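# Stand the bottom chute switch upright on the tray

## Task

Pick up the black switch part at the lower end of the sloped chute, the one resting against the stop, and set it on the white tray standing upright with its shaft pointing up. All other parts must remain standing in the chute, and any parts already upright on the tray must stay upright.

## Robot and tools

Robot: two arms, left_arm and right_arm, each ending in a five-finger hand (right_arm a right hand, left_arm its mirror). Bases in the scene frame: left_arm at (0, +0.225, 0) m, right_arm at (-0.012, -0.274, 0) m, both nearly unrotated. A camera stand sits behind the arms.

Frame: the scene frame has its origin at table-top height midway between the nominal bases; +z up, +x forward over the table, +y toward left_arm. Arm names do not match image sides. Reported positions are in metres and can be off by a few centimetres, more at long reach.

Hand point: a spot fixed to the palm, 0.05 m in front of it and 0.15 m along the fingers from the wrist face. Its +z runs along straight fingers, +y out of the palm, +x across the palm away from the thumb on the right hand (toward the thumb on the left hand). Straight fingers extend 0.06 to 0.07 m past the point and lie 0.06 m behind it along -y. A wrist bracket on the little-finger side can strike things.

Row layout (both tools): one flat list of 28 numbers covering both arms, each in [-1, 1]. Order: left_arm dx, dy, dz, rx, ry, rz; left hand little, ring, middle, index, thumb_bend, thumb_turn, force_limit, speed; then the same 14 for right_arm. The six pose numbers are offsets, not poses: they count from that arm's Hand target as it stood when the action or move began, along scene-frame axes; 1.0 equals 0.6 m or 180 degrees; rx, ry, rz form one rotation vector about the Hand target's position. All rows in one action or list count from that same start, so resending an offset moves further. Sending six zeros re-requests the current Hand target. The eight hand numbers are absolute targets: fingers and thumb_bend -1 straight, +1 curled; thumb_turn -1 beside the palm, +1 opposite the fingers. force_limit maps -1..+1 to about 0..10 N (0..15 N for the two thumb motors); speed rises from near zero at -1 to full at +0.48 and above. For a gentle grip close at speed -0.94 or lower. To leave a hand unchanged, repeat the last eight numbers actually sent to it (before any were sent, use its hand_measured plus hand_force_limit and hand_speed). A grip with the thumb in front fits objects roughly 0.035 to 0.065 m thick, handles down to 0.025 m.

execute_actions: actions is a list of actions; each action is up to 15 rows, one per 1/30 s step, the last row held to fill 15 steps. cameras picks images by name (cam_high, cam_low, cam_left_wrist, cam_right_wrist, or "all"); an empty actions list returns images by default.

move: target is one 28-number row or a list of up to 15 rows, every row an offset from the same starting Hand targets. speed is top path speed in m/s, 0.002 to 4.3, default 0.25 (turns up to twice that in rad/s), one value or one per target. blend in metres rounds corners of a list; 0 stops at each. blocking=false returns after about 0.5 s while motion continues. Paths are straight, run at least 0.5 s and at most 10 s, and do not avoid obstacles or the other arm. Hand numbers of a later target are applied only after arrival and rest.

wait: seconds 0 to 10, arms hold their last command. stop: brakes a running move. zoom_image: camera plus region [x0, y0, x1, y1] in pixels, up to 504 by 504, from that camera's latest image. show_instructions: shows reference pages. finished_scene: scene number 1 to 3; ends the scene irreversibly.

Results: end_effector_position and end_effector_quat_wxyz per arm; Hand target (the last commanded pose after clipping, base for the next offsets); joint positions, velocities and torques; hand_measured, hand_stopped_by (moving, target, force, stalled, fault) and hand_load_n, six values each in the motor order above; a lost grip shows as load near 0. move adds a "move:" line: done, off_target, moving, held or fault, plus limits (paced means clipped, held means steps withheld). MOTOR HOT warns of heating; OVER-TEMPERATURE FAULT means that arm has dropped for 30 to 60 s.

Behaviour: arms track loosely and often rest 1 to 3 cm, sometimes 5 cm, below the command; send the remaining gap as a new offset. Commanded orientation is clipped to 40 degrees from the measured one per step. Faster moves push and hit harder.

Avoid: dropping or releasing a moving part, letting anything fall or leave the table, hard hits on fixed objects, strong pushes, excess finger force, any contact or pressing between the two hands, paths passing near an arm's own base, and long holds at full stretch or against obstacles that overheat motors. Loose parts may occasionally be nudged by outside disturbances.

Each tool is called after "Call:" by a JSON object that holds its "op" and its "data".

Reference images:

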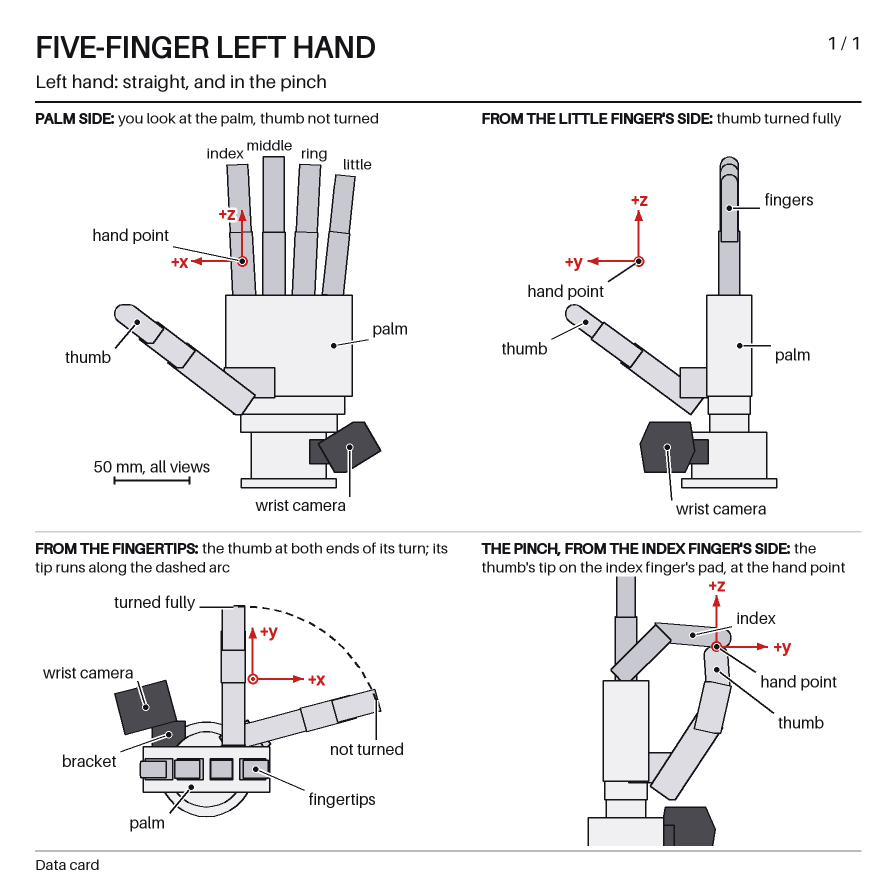

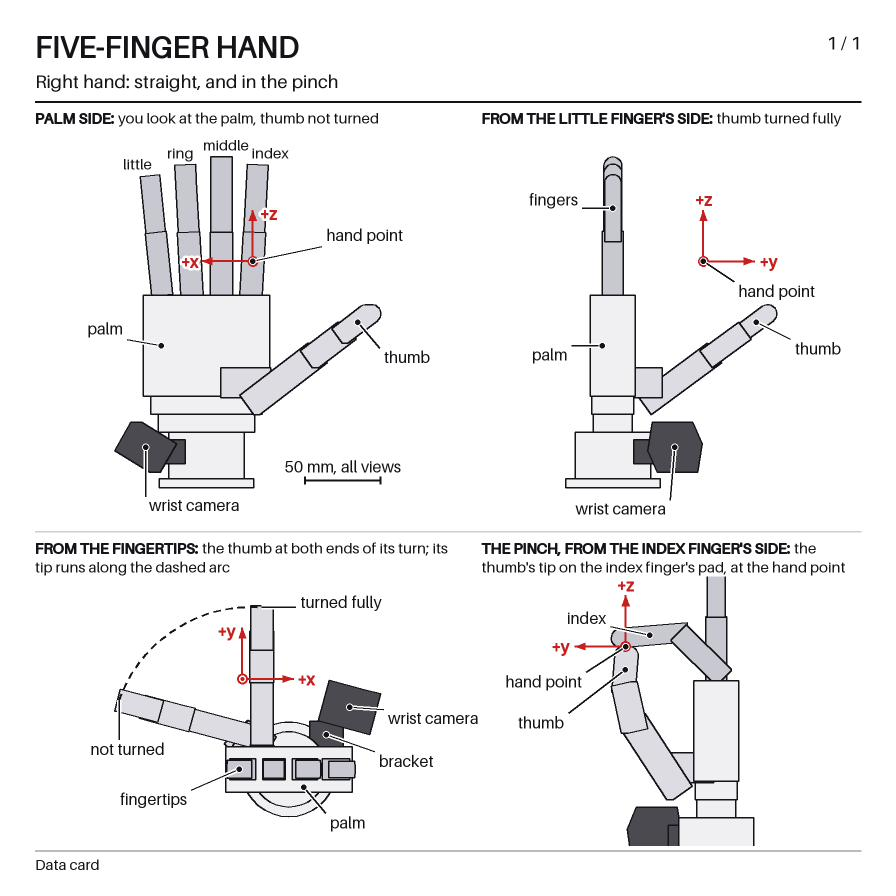

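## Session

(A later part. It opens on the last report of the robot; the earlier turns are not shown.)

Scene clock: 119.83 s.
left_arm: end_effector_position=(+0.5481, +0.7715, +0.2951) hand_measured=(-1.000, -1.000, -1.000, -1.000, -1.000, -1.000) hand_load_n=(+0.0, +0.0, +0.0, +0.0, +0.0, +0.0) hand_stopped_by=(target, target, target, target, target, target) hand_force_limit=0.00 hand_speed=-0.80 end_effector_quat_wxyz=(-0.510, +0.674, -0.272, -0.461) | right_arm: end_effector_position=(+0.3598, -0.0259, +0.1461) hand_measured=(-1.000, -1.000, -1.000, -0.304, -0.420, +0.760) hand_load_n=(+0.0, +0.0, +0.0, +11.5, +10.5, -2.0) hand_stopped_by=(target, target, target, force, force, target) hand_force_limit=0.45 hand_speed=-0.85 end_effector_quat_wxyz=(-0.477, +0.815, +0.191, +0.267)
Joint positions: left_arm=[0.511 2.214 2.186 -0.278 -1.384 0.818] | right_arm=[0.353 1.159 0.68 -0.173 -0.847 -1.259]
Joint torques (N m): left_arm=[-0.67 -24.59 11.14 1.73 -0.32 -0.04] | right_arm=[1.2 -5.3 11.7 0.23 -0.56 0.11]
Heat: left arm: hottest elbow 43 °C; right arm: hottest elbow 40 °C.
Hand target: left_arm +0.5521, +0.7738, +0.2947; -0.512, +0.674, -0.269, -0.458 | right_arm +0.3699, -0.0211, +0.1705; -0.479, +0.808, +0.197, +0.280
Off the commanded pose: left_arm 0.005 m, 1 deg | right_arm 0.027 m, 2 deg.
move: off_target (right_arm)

Call:
{"op": "move", "data": {"target": [[0,0,0,0,0,0,-1,-1,-1,-1,-1,-1,0,-0.8,-0.015,0.007,0.05,0,0,0,-1,-1,-1,0.3,0.2,0.76,0.45,-0.85],[0,0,0,0,0,0,-1,-1,-1,-1,-1,-1,0,-0.8,-0.058,0.01,0.142,0,0,0,-1,-1,-1,0.3,0.2,0.76,0.45,-0.85]], "speed": 0.06, "blend": 0.01, "cameras": ["cam_low","cam_right_wrist","cam_high"]}}

Call:
{"op": "zoom_image", "data": {"camera": "cam_low", "region": [270, 80, 410, 220]}}

Scene clock: 126.67 s.
left_arm: end_effector_position=(+0.5481, +0.7715, +0.2951) hand_measured=(-1.000, -1.000, -1.000, -1.000, -1.000, -1.000) hand_load_n=(+0.0, +0.0, +0.0, +0.0, +0.0, +0.0) hand_stopped_by=(target, target, target, target, target, target) hand_force_limit=0.00 hand_speed=-0.80 end_effector_quat_wxyz=(-0.510, +0.674, -0.272, -0.461) | right_arm: end_effector_position=(+0.3243, -0.0258, +0.2136) hand_measured=(-1.000, -1.000, -1.000, -0.304, -0.420, +0.760) hand_load_n=(+0.0, +0.0, +0.0, +5.0, +5.0, +0.0) hand_stopped_by=(target, target, target, force, force, target) hand_force_limit=0.45 hand_speed=-0.85 end_effector_quat_wxyz=(-0.471, +0.824, +0.184, +0.255)
Joint positions: left_arm=[0.511 2.214 2.186 -0.278 -1.384 0.818] | right_arm=[0.398 0.986 0.767 -0.438 -0.801 -1.222]
Joint torques (N m): left_arm=[-0.91 -25 11.06 1.89 -0.32 -0.04] | right_arm=[1.79 -3.72 14.27 1.05 -0.53 0.11]
Heat: left arm: hottest elbow 43 °C; right arm: hottest elbow 41 °C.
Hand target: left_arm +0.5521, +0.7738, +0.2947; -0.512, +0.674, -0.269, -0.458 | right_arm +0.3351, -0.0151, +0.2557; -0.479, +0.808, +0.197, +0.280
Off the commanded pose: left_arm 0.005 m, 1 deg | right_arm 0.045 m, 4 deg.
move: off_target (right_arm)
camera_calibration:
cam_right_wrist: T_world_to_cam=[[0.750798, -0.410317, -0.517632, -0.142694], [-0.65161, -0.588456, -0.478669, 0.303231], [-0.108198, 0.696678, -0.709178, 0.3164], [0, 0, 0, 1]] pos_world=[0.338956, -0.10054, 0.295668]
Images, in order (width x height): cam_high 896x504, cam_low 896x504, cam_right_wrist 672x504.

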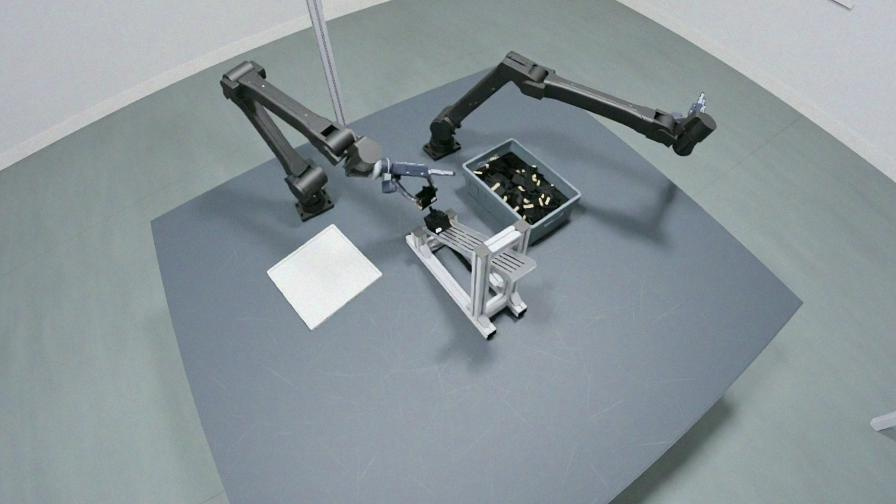

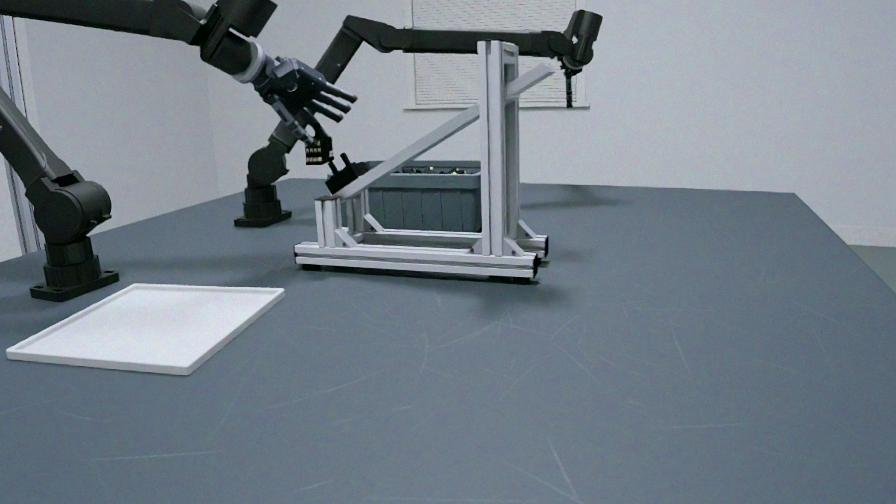

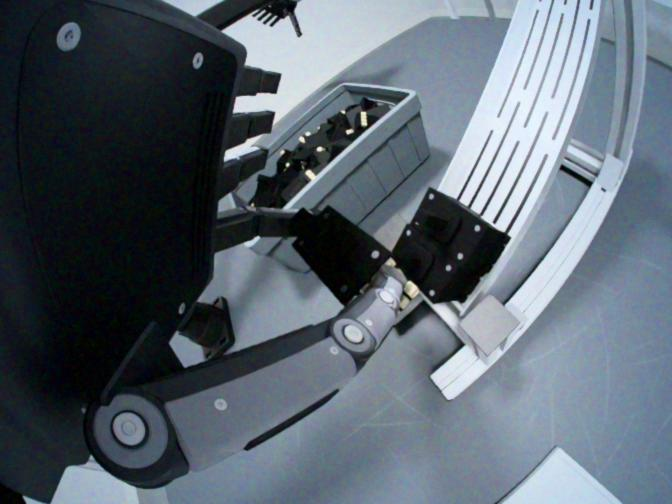

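Scaled by 3.600.

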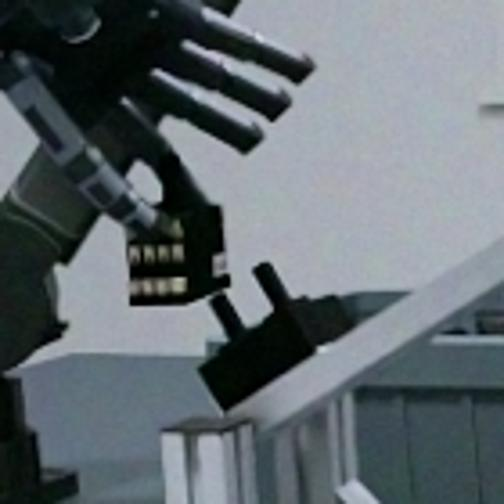

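Call:
{"op": "move", "data": {"target": [[0,0,0,0,0,0,-1,-1,-1,-1,-1,-1,0,-0.8,0,0,0,0,0,0,-1,-1,-1,0.45,0.35,0.76,0.1,-0.85],[0,0,0,0,0,0,-1,-1,-1,-1,-1,-1,0,-0.8,0.0,-0.17,0.0,0,0,0,-1,-1,-1,0.45,0.35,0.76,0.1,-0.85],[0,0,0,0,0,0,-1,-1,-1,-1,-1,-1,0,-0.8,0.0167,-0.588,-0.12,0,0,-0.358,-1,-1,-1,0.45,0.35,0.76,0.1,-0.85]], "speed": 0.16, "blend": [0,0.04,0], "cameras": ["cam_low","cam_right_wrist","cam_high"]}}

Call:
{"op": "zoom_image", "data": {"camera": "cam_low", "region": [100, 100, 400, 400]}}

Scene clock: 150.67 s.
left_arm: end_effector_position=(+0.5481, +0.7715, +0.2951) hand_measured=(-1.000, -1.000, -1.000, -1.000, -1.000, -1.000) hand_load_n=(+0.0, +0.0, -0.5, +0.0, +0.0, +0.0) hand_stopped_by=(target, target, target, target, target, target) hand_force_limit=0.00 hand_speed=-0.80 end_effector_quat_wxyz=(-0.510, +0.674, -0.272, -0.461) | right_arm: end_effector_position=(+0.3418, -0.3625, +0.1795) hand_measured=(-1.000, -1.000, -1.000, -0.294, -0.416, +0.760) hand_load_n=(+0.0, +0.0, +0.0, +9.5, +8.5, +0.0) hand_stopped_by=(target, target, target, force, force, target) hand_force_limit=0.10 hand_speed=-0.85 end_effector_quat_wxyz=(-0.257, +0.796, -0.260, +0.483)
Joint positions: left_arm=[0.511 2.214 2.186 -0.278 -1.384 0.818] | right_arm=[-0.421 0.724 0.512 -0.28 -0.556 -1.043]
Joint torques (N m): left_arm=[-0.62 -24.82 11.34 1.76 -0.34 0.01] | right_arm=[-0.26 -0.26 9.37 2.43 -0.34 0.11]
Heat: left arm: hottest elbow 43 °C; right arm: hottest elbow 46 °C.
Hand target: left_arm +0.5521, +0.7738, +0.2947; -0.512, +0.674, -0.269, -0.458 | right_arm +0.3452, -0.3679, +0.1838; -0.256, +0.789, -0.264, +0.493
Off the commanded pose: left_arm 0.005 m, 1 deg | right_arm 0.008 m, 1 deg.
move: done
camera_calibration:
cam_right_wrist: T_world_to_cam=[[-0.00851104, -0.875652, -0.482867, -0.226972], [-0.803057, 0.293718, -0.518487, 0.478826], [0.595841, 0.383357, -0.705699, 0.173914], [0, 0, 0, 1]] pos_world=[0.278968, -0.40606, 0.261399]
Images, in order (width x height): cam_high 896x504, cam_low 896x504, cam_right_wrist 672x504.

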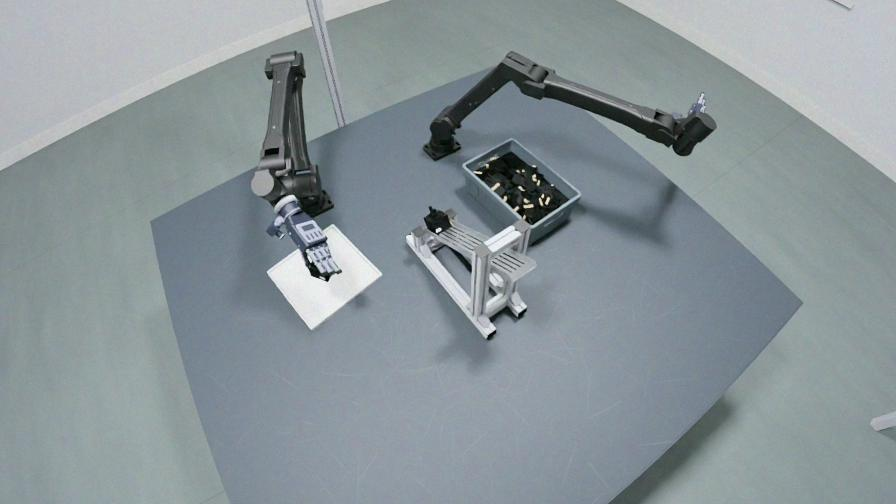

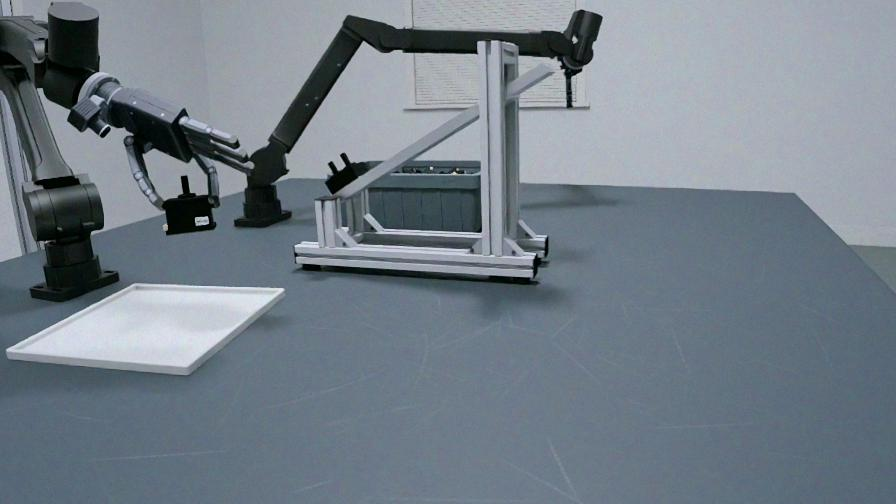

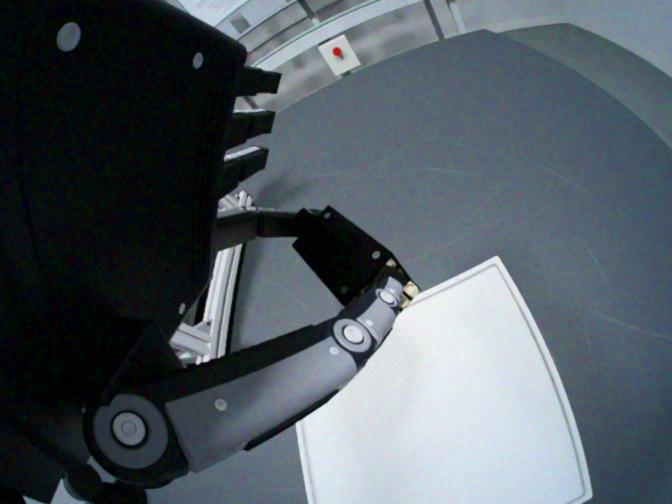

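Scaled by 1.680.

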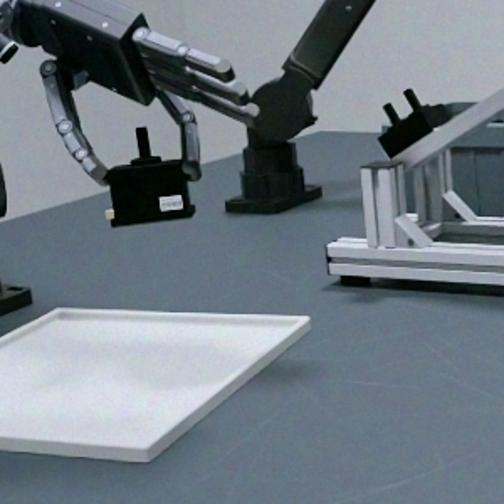

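Call:
{"op": "move", "data": {"target": [[0,0,0,0,0,0,-1,-1,-1,-1,-1,-1,0,-0.8,-0.002,0.0,-0.17,0,0,0,-1,-1,-1,0.45,0.35,0.76,0.1,-0.85],[0,0,0,0,0,0,-1,-1,-1,-1,-1,-1,0,-0.8,-0.002,0.0,-0.214,0,0,0,-1,-1,-1,0.45,0.35,0.76,0.1,-0.85]], "speed": [0.15,0.06], "blend": 0.01, "cameras": ["cam_low","cam_high"]}}

Call:
{"op": "zoom_image", "data": {"camera": "cam_low", "region": [120, 240, 300, 380]}}

Scene clock: 162.07 s.
left_arm: end_effector_position=(+0.5481, +0.7715, +0.2951) hand_measured=(-1.000, -1.000, -1.000, -1.000, -1.000, -1.000) hand_load_n=(+0.0, +0.0, +0.0, +0.0, +0.0, +0.0) hand_stopped_by=(target, target, target, target, target, target) hand_force_limit=0.00 hand_speed=-0.80 end_effector_quat_wxyz=(-0.510, +0.674, -0.272, -0.461) | right_arm: end_effector_position=(+0.3410, -0.3621, +0.0516) hand_measured=(-1.000, -1.000, -1.000, -0.294, -0.416, +0.760) hand_load_n=(+0.0, +0.0, +0.0, +10.0, +8.5, -0.5) hand_stopped_by=(target, target, target, force, force, target) hand_force_limit=0.10 hand_speed=-0.85 end_effector_quat_wxyz=(-0.257, +0.796, -0.260, +0.483)
Joint positions: left_arm=[0.511 2.214 2.186 -0.278 -1.384 0.818] | right_arm=[-0.421 1.015 0.251 0.272 -0.556 -1.042]
Joint torques (N m): left_arm=[-0.85 -25.41 11.11 1.74 -0.32 -0.06] | right_arm=[-0.38 -0.38 7.05 2.61 -0.37 0.16]
Heat: left arm: hottest elbow 43 °C; right arm: hottest elbow 45 °C.
Hand target: left_arm +0.5521, +0.7738, +0.2947; -0.512, +0.674, -0.269, -0.458 | right_arm +0.3439, -0.3678, +0.0552; -0.256, +0.789, -0.264, +0.493
Off the commanded pose: left_arm 0.005 m, 1 deg | right_arm 0.008 m, 1 deg.
move: done
Images, in order (width x height): cam_high 896x504, cam_low 896x504.

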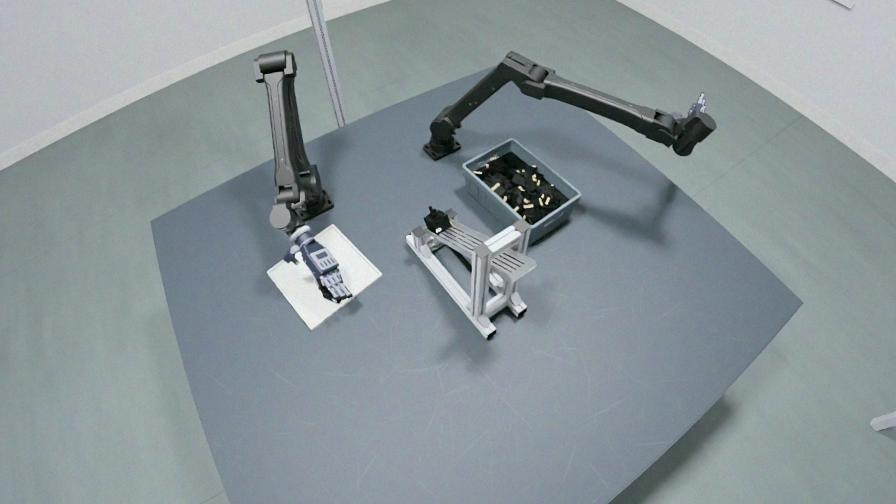

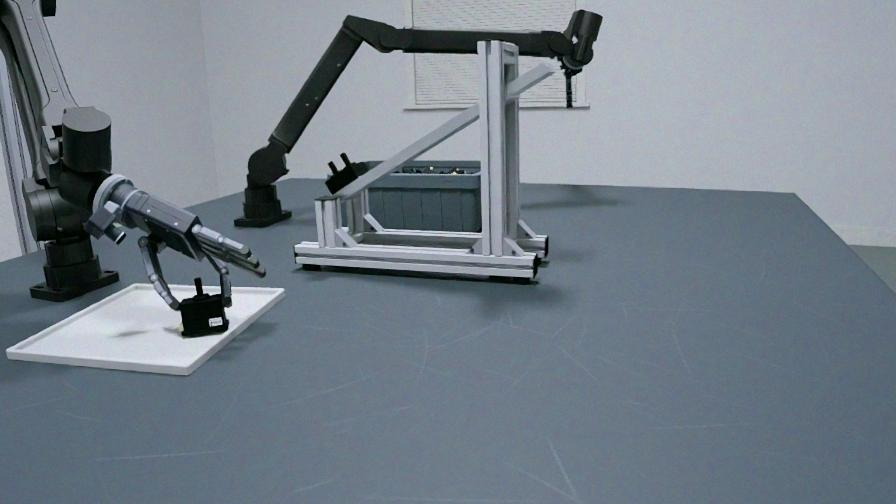

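Scaled by 2.800.

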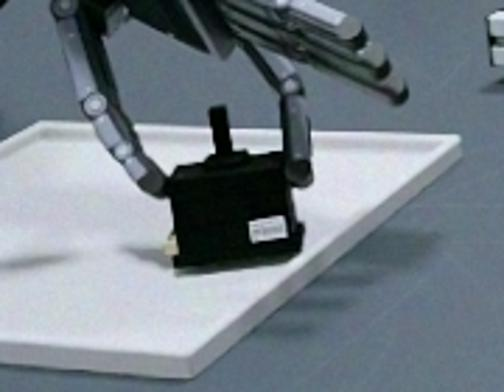

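Call:
{"op": "move", "data": {"target": [[0,0,0,0,0,0,-1,-1,-1,-1,-1,-1,0,-0.8,-0.022,-0.005,0.0,0,0,0,-1,-1,-1,0.45,0.35,0.76,0.1,-0.85],[0,0,0,0,0,0,-1,-1,-1,-1,-1,-1,0,-0.8,-0.022,-0.005,-0.012,0,0,0,-1,-1,-1,0.45,0.35,0.76,0.1,-0.85]], "speed": 0.05, "cameras": ["cam_low","cam_high"]}}

Call:
{"op": "zoom_image", "data": {"camera": "cam_low", "region": [120, 240, 300, 380]}}

Scene clock: 168.47 s.
left_arm: end_effector_position=(+0.5481, +0.7715, +0.2951) hand_measured=(-1.000, -1.000, -1.000, -1.000, -1.000, -1.000) hand_load_n=(+0.0, +0.0, +0.0, +0.0, +0.0, +0.0) hand_stopped_by=(target, target, target, target, target, target) hand_force_limit=0.00 hand_speed=-0.80 end_effector_quat_wxyz=(-0.510, +0.674, -0.272, -0.461) | right_arm: end_effector_position=(+0.3301, -0.3653, +0.0488) hand_measured=(-1.000, -1.000, -1.000, -0.294, -0.416, +0.760) hand_load_n=(+0.0, +0.0, +0.0, +10.0, +8.0, -0.5) hand_stopped_by=(target, target, target, force, force, target) hand_force_limit=0.10 hand_speed=-0.85 end_effector_quat_wxyz=(-0.261, +0.790, -0.266, +0.486)
Joint positions: left_arm=[0.511 2.214 2.186 -0.278 -1.384 0.818] | right_arm=[-0.461 0.992 0.224 0.278 -0.591 -1.042]
Joint torques (N m): left_arm=[-0.91 -25.17 11.06 1.7 -0.33 0.01] | right_arm=[-0.73 0.97 6.84 2.44 -0.42 -0.04]
Heat: left arm: hottest elbow 43 °C; right arm: hottest elbow 44 °C.
Hand target: left_arm +0.5521, +0.7738, +0.2947; -0.512, +0.674, -0.269, -0.458 | right_arm +0.3307, -0.3709, +0.0481; -0.256, +0.789, -0.264, +0.493
Off the commanded pose: left_arm 0.005 m, 1 deg | right_arm 0.006 m, 1 deg.
move: done
Images, in order (width x height): cam_high 896x504, cam_low 896x504.

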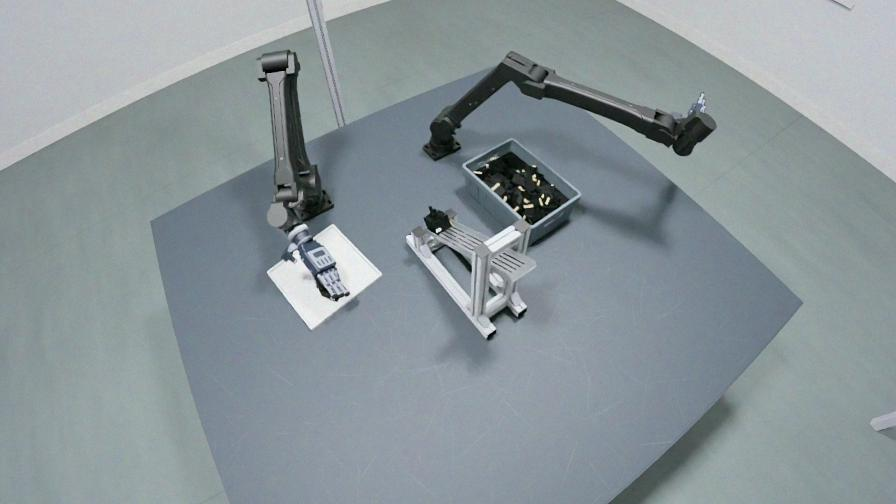

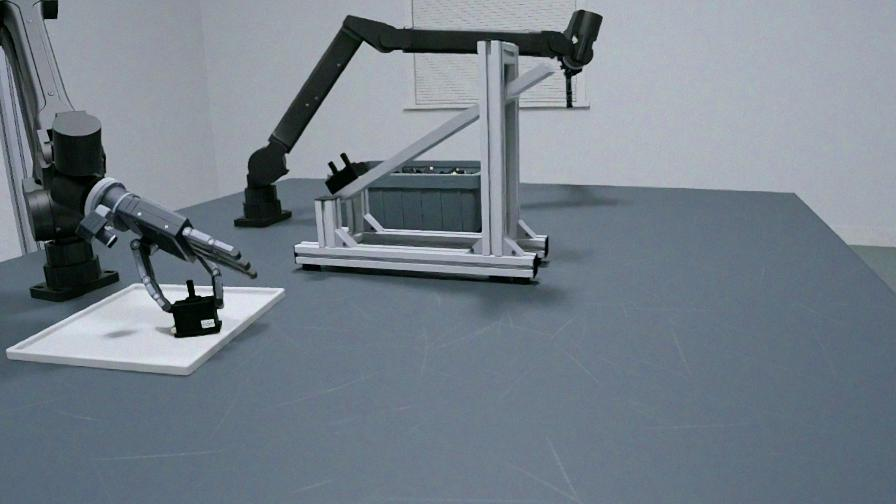

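Scaled by 2.800.

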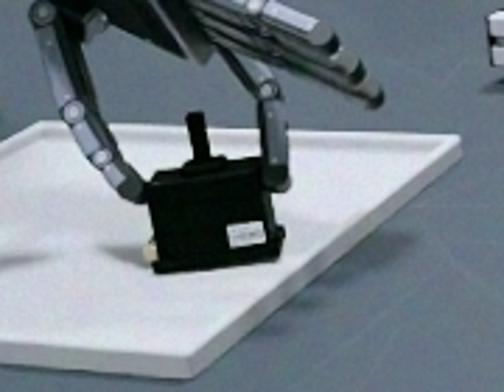

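Call:
{"op": "move", "data": {"target": [0,0,0,0,0,0,-1,-1,-1,-1,-1,-1,0,-0.8,0,0,-0.011,0,0,0,-1,-1,-1,0.45,0.35,0.76,0.1,-0.85], "speed": 0.04, "cameras": ["cam_low"]}}

Call:
{"op": "zoom_image", "data": {"camera": "cam_low", "region": [120, 240, 300, 380]}}

Scene clock: 172.03 s.
left_arm: end_effector_position=(+0.5481, +0.7715, +0.2951) hand_measured=(-1.000, -1.000, -1.000, -1.000, -1.000, -1.000) hand_load_n=(+0.0, +0.0, +0.0, +0.0, +0.0, +0.0) hand_stopped_by=(target, target, target, target, target, target) hand_force_limit=0.00 hand_speed=-0.80 end_effector_quat_wxyz=(-0.510, +0.674, -0.272, -0.461) | right_arm: end_effector_position=(+0.3335, -0.3671, +0.0476) hand_measured=(-1.000, -1.000, -1.000, -0.294, -0.416, +0.760) hand_load_n=(+0.0, +0.0, +0.0, +10.5, +7.5, -1.5) hand_stopped_by=(target, target, target, force, force, target) hand_force_limit=0.10 hand_speed=-0.85 end_effector_quat_wxyz=(-0.260, +0.788, -0.262, +0.493)
Joint positions: left_arm=[0.511 2.214 2.186 -0.278 -1.384 0.818] | right_arm=[-0.461 1.018 0.22 0.325 -0.591 -1.043]
Joint torques (N m): left_arm=[-1.08 -25.11 11.29 1.89 -0.32 -0.03] | right_arm=[-0.26 0.44 6.23 2.5 -0.44 -0.12]
Heat: left arm: hottest elbow 43 °C; right arm: hottest elbow 44 °C.
Hand target: left_arm +0.5521, +0.7738, +0.2947; -0.512, +0.674, -0.269, -0.458 | right_arm +0.3307, -0.3708, +0.0414; -0.256, +0.789, -0.264, +0.493
Off the commanded pose: left_arm 0.005 m, 1 deg | right_arm 0.008 m, 1 deg.
move: done
Images, in order (width x height): cam_low 896x504.

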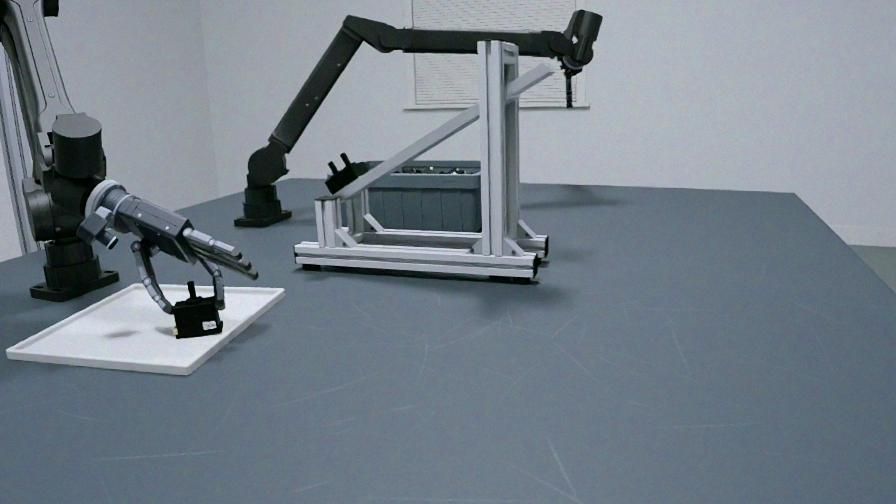

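Scaled by 2.800.

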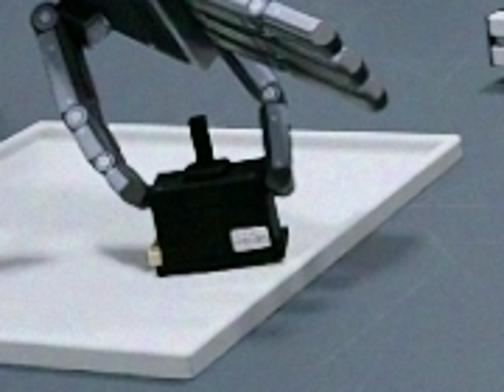

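Call:
{"op": "move", "data": {"target": [0,0,0,0,0,0,-1,-1,-1,-1,-1,-1,0,-0.8,0,0,0.006,0,0,0,-1,-1,-1,-0.7,-0.8,0.76,0.1,-0.8], "speed": 0.04, "cameras": ["cam_low"]}}

Call:
{"op": "zoom_image", "data": {"camera": "cam_low", "region": [120, 240, 300, 380]}}

Scene clock: 176.63 s.
left_arm: end_effector_position=(+0.5481, +0.7715, +0.2951) hand_measured=(-1.000, -1.000, -1.000, -1.000, -1.000, -1.000) hand_load_n=(+0.0, +0.0, +0.0, +0.0, +0.0, +0.0) hand_stopped_by=(target, target, target, target, target, target) hand_force_limit=0.00 hand_speed=-0.80 end_effector_quat_wxyz=(-0.510, +0.674, -0.272, -0.461) | right_arm: end_effector_position=(+0.3325, -0.3666, +0.0463) hand_measured=(-1.000, -1.000, -1.000, -0.700, -0.800, +0.760) hand_load_n=(+0.0, +0.0, +0.0, -0.5, +0.0, +0.0) hand_stopped_by=(target, target, target, target, target, target) hand_force_limit=0.10 hand_speed=-0.80 end_effector_quat_wxyz=(-0.260, +0.788, -0.262, +0.492)
Joint positions: left_arm=[0.511 2.214 2.186 -0.278 -1.384 0.818] | right_arm=[-0.461 1.018 0.217 0.325 -0.591 -1.043]
Joint torques (N m): left_arm=[-0.38 -25.17 11.02 1.66 -0.33 -0.01] | right_arm=[-0.5 0.03 6.93 1.4 -0.43 -0.05]
Heat: left arm: hottest elbow 43 °C; right arm: hottest elbow 43 °C.
Hand target: left_arm +0.5521, +0.7738, +0.2947; -0.512, +0.674, -0.269, -0.458 | right_arm +0.3308, -0.3709, +0.0451; -0.256, +0.789, -0.264, +0.493
Off the commanded pose: left_arm 0.005 m, 1 deg | right_arm 0.005 m, 1 deg.
move: done
Images, in order (width x height): cam_low 896x504.

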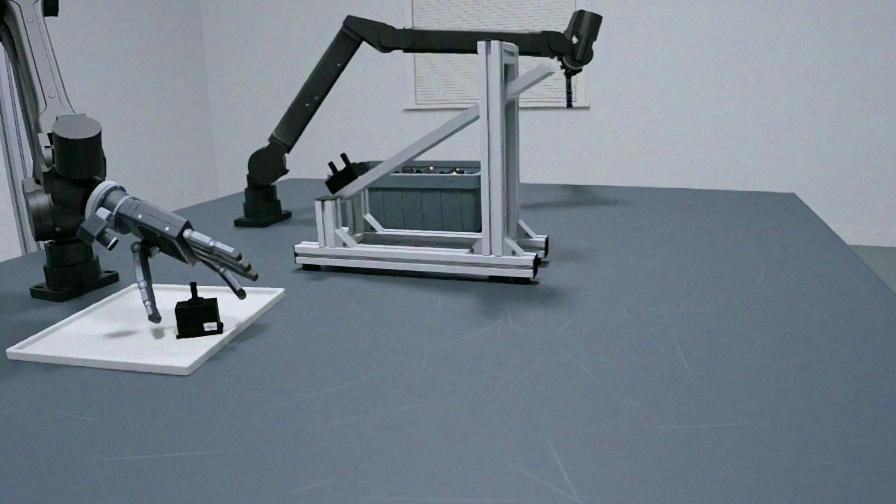

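Scaled by 2.800.

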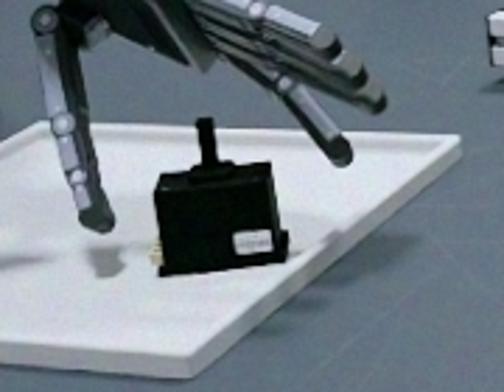

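Standing. Retreat upward.

Call:
{"op": "move", "data": {"target": [[0,0,0,0,0,0,-1,-1,-1,-1,-1,-1,0,-0.8,0,0,0.06,0,0,0,-1,-1,-1,-0.85,-1,0.76,0.1,-0.8],[0,0,0,0,0,0,-1,-1,-1,-1,-1,-1,0,-0.8,0,0,0.25,0,0,0,-1,-1,-1,-0.85,-1,0.76,0.1,-0.8]], "speed": [0.06,0.15], "blend": 0.01, "cameras": ["cam_low","cam_high"]}}

Call:
{"op": "zoom_image", "data": {"camera": "cam_low", "region": [20, 120, 420, 400]}}

Scene clock: 182.23 s.
left_arm: end_effector_position=(+0.5481, +0.7715, +0.2951) hand_measured=(-1.000, -1.000, -1.000, -1.000, -1.000, -1.000) hand_load_n=(+0.0, +0.0, +0.0, +0.0, +0.0, +0.0) hand_stopped_by=(target, target, target, target, target, target) hand_force_limit=0.00 hand_speed=-0.80 end_effector_quat_wxyz=(-0.510, +0.674, -0.272, -0.461) | right_arm: end_effector_position=(+0.3202, -0.3605, +0.1609) hand_measured=(-1.000, -1.000, -1.000, -0.850, -1.000, +0.760) hand_load_n=(+0.0, +0.0, +0.0, +0.0, +0.0, +0.0) hand_stopped_by=(target, target, target, target, target, target) hand_force_limit=0.10 hand_speed=-0.80 end_effector_quat_wxyz=(-0.263, +0.797, -0.276, +0.468)
Joint positions: left_arm=[0.511 2.214 2.186 -0.278 -1.384 0.818] | right_arm=[-0.461 0.679 0.466 -0.322 -0.59 -1.043]
Joint torques (N m): left_arm=[-1.2 -25.82 11.14 1.7 -0.34 -0.01] | right_arm=[-0.44 -0.03 13.57 1.06 -0.45 -0.04]
Heat: left arm: hottest elbow 44 °C; right arm: hottest elbow 43 °C.
Hand target: left_arm +0.5521, +0.7738, +0.2947; -0.512, +0.674, -0.269, -0.458 | right_arm +0.3308, -0.3709, +0.1951; -0.256, +0.789, -0.264, +0.493
Off the commanded pose: left_arm 0.005 m, 1 deg | right_arm 0.037 m, 3 deg.
move: off_target (right_arm)
Images, in order (width x height): cam_high 896x504, cam_low 896x504.

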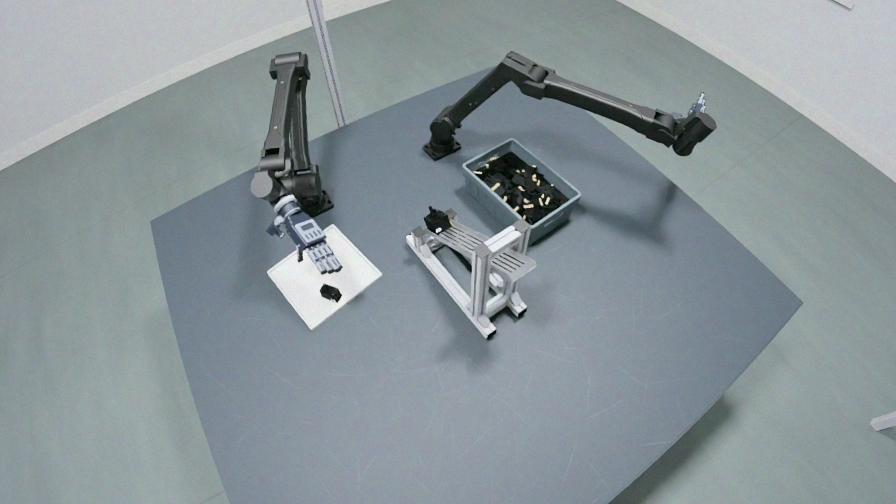

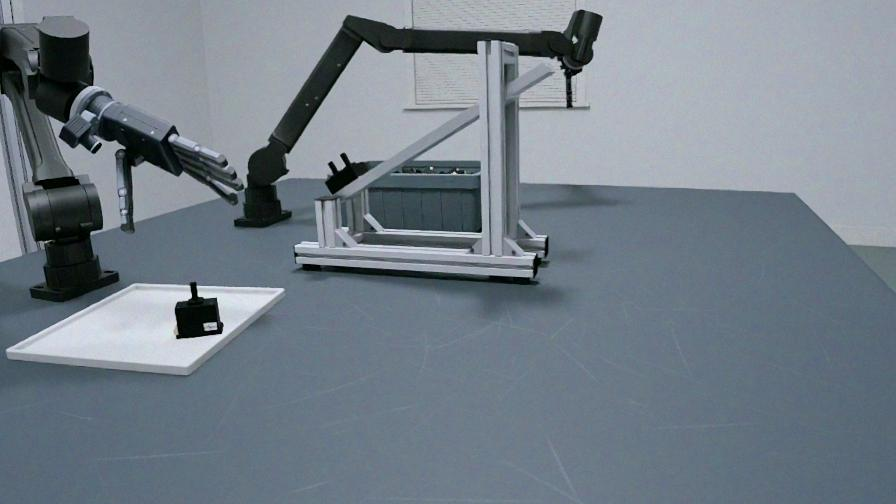

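Scaled by 1.260.

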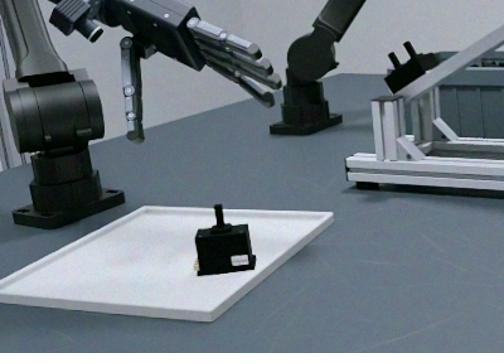

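Call:
{"op": "finished_scene", "data": {"scene": 2}}

The scene is finished: the task was done.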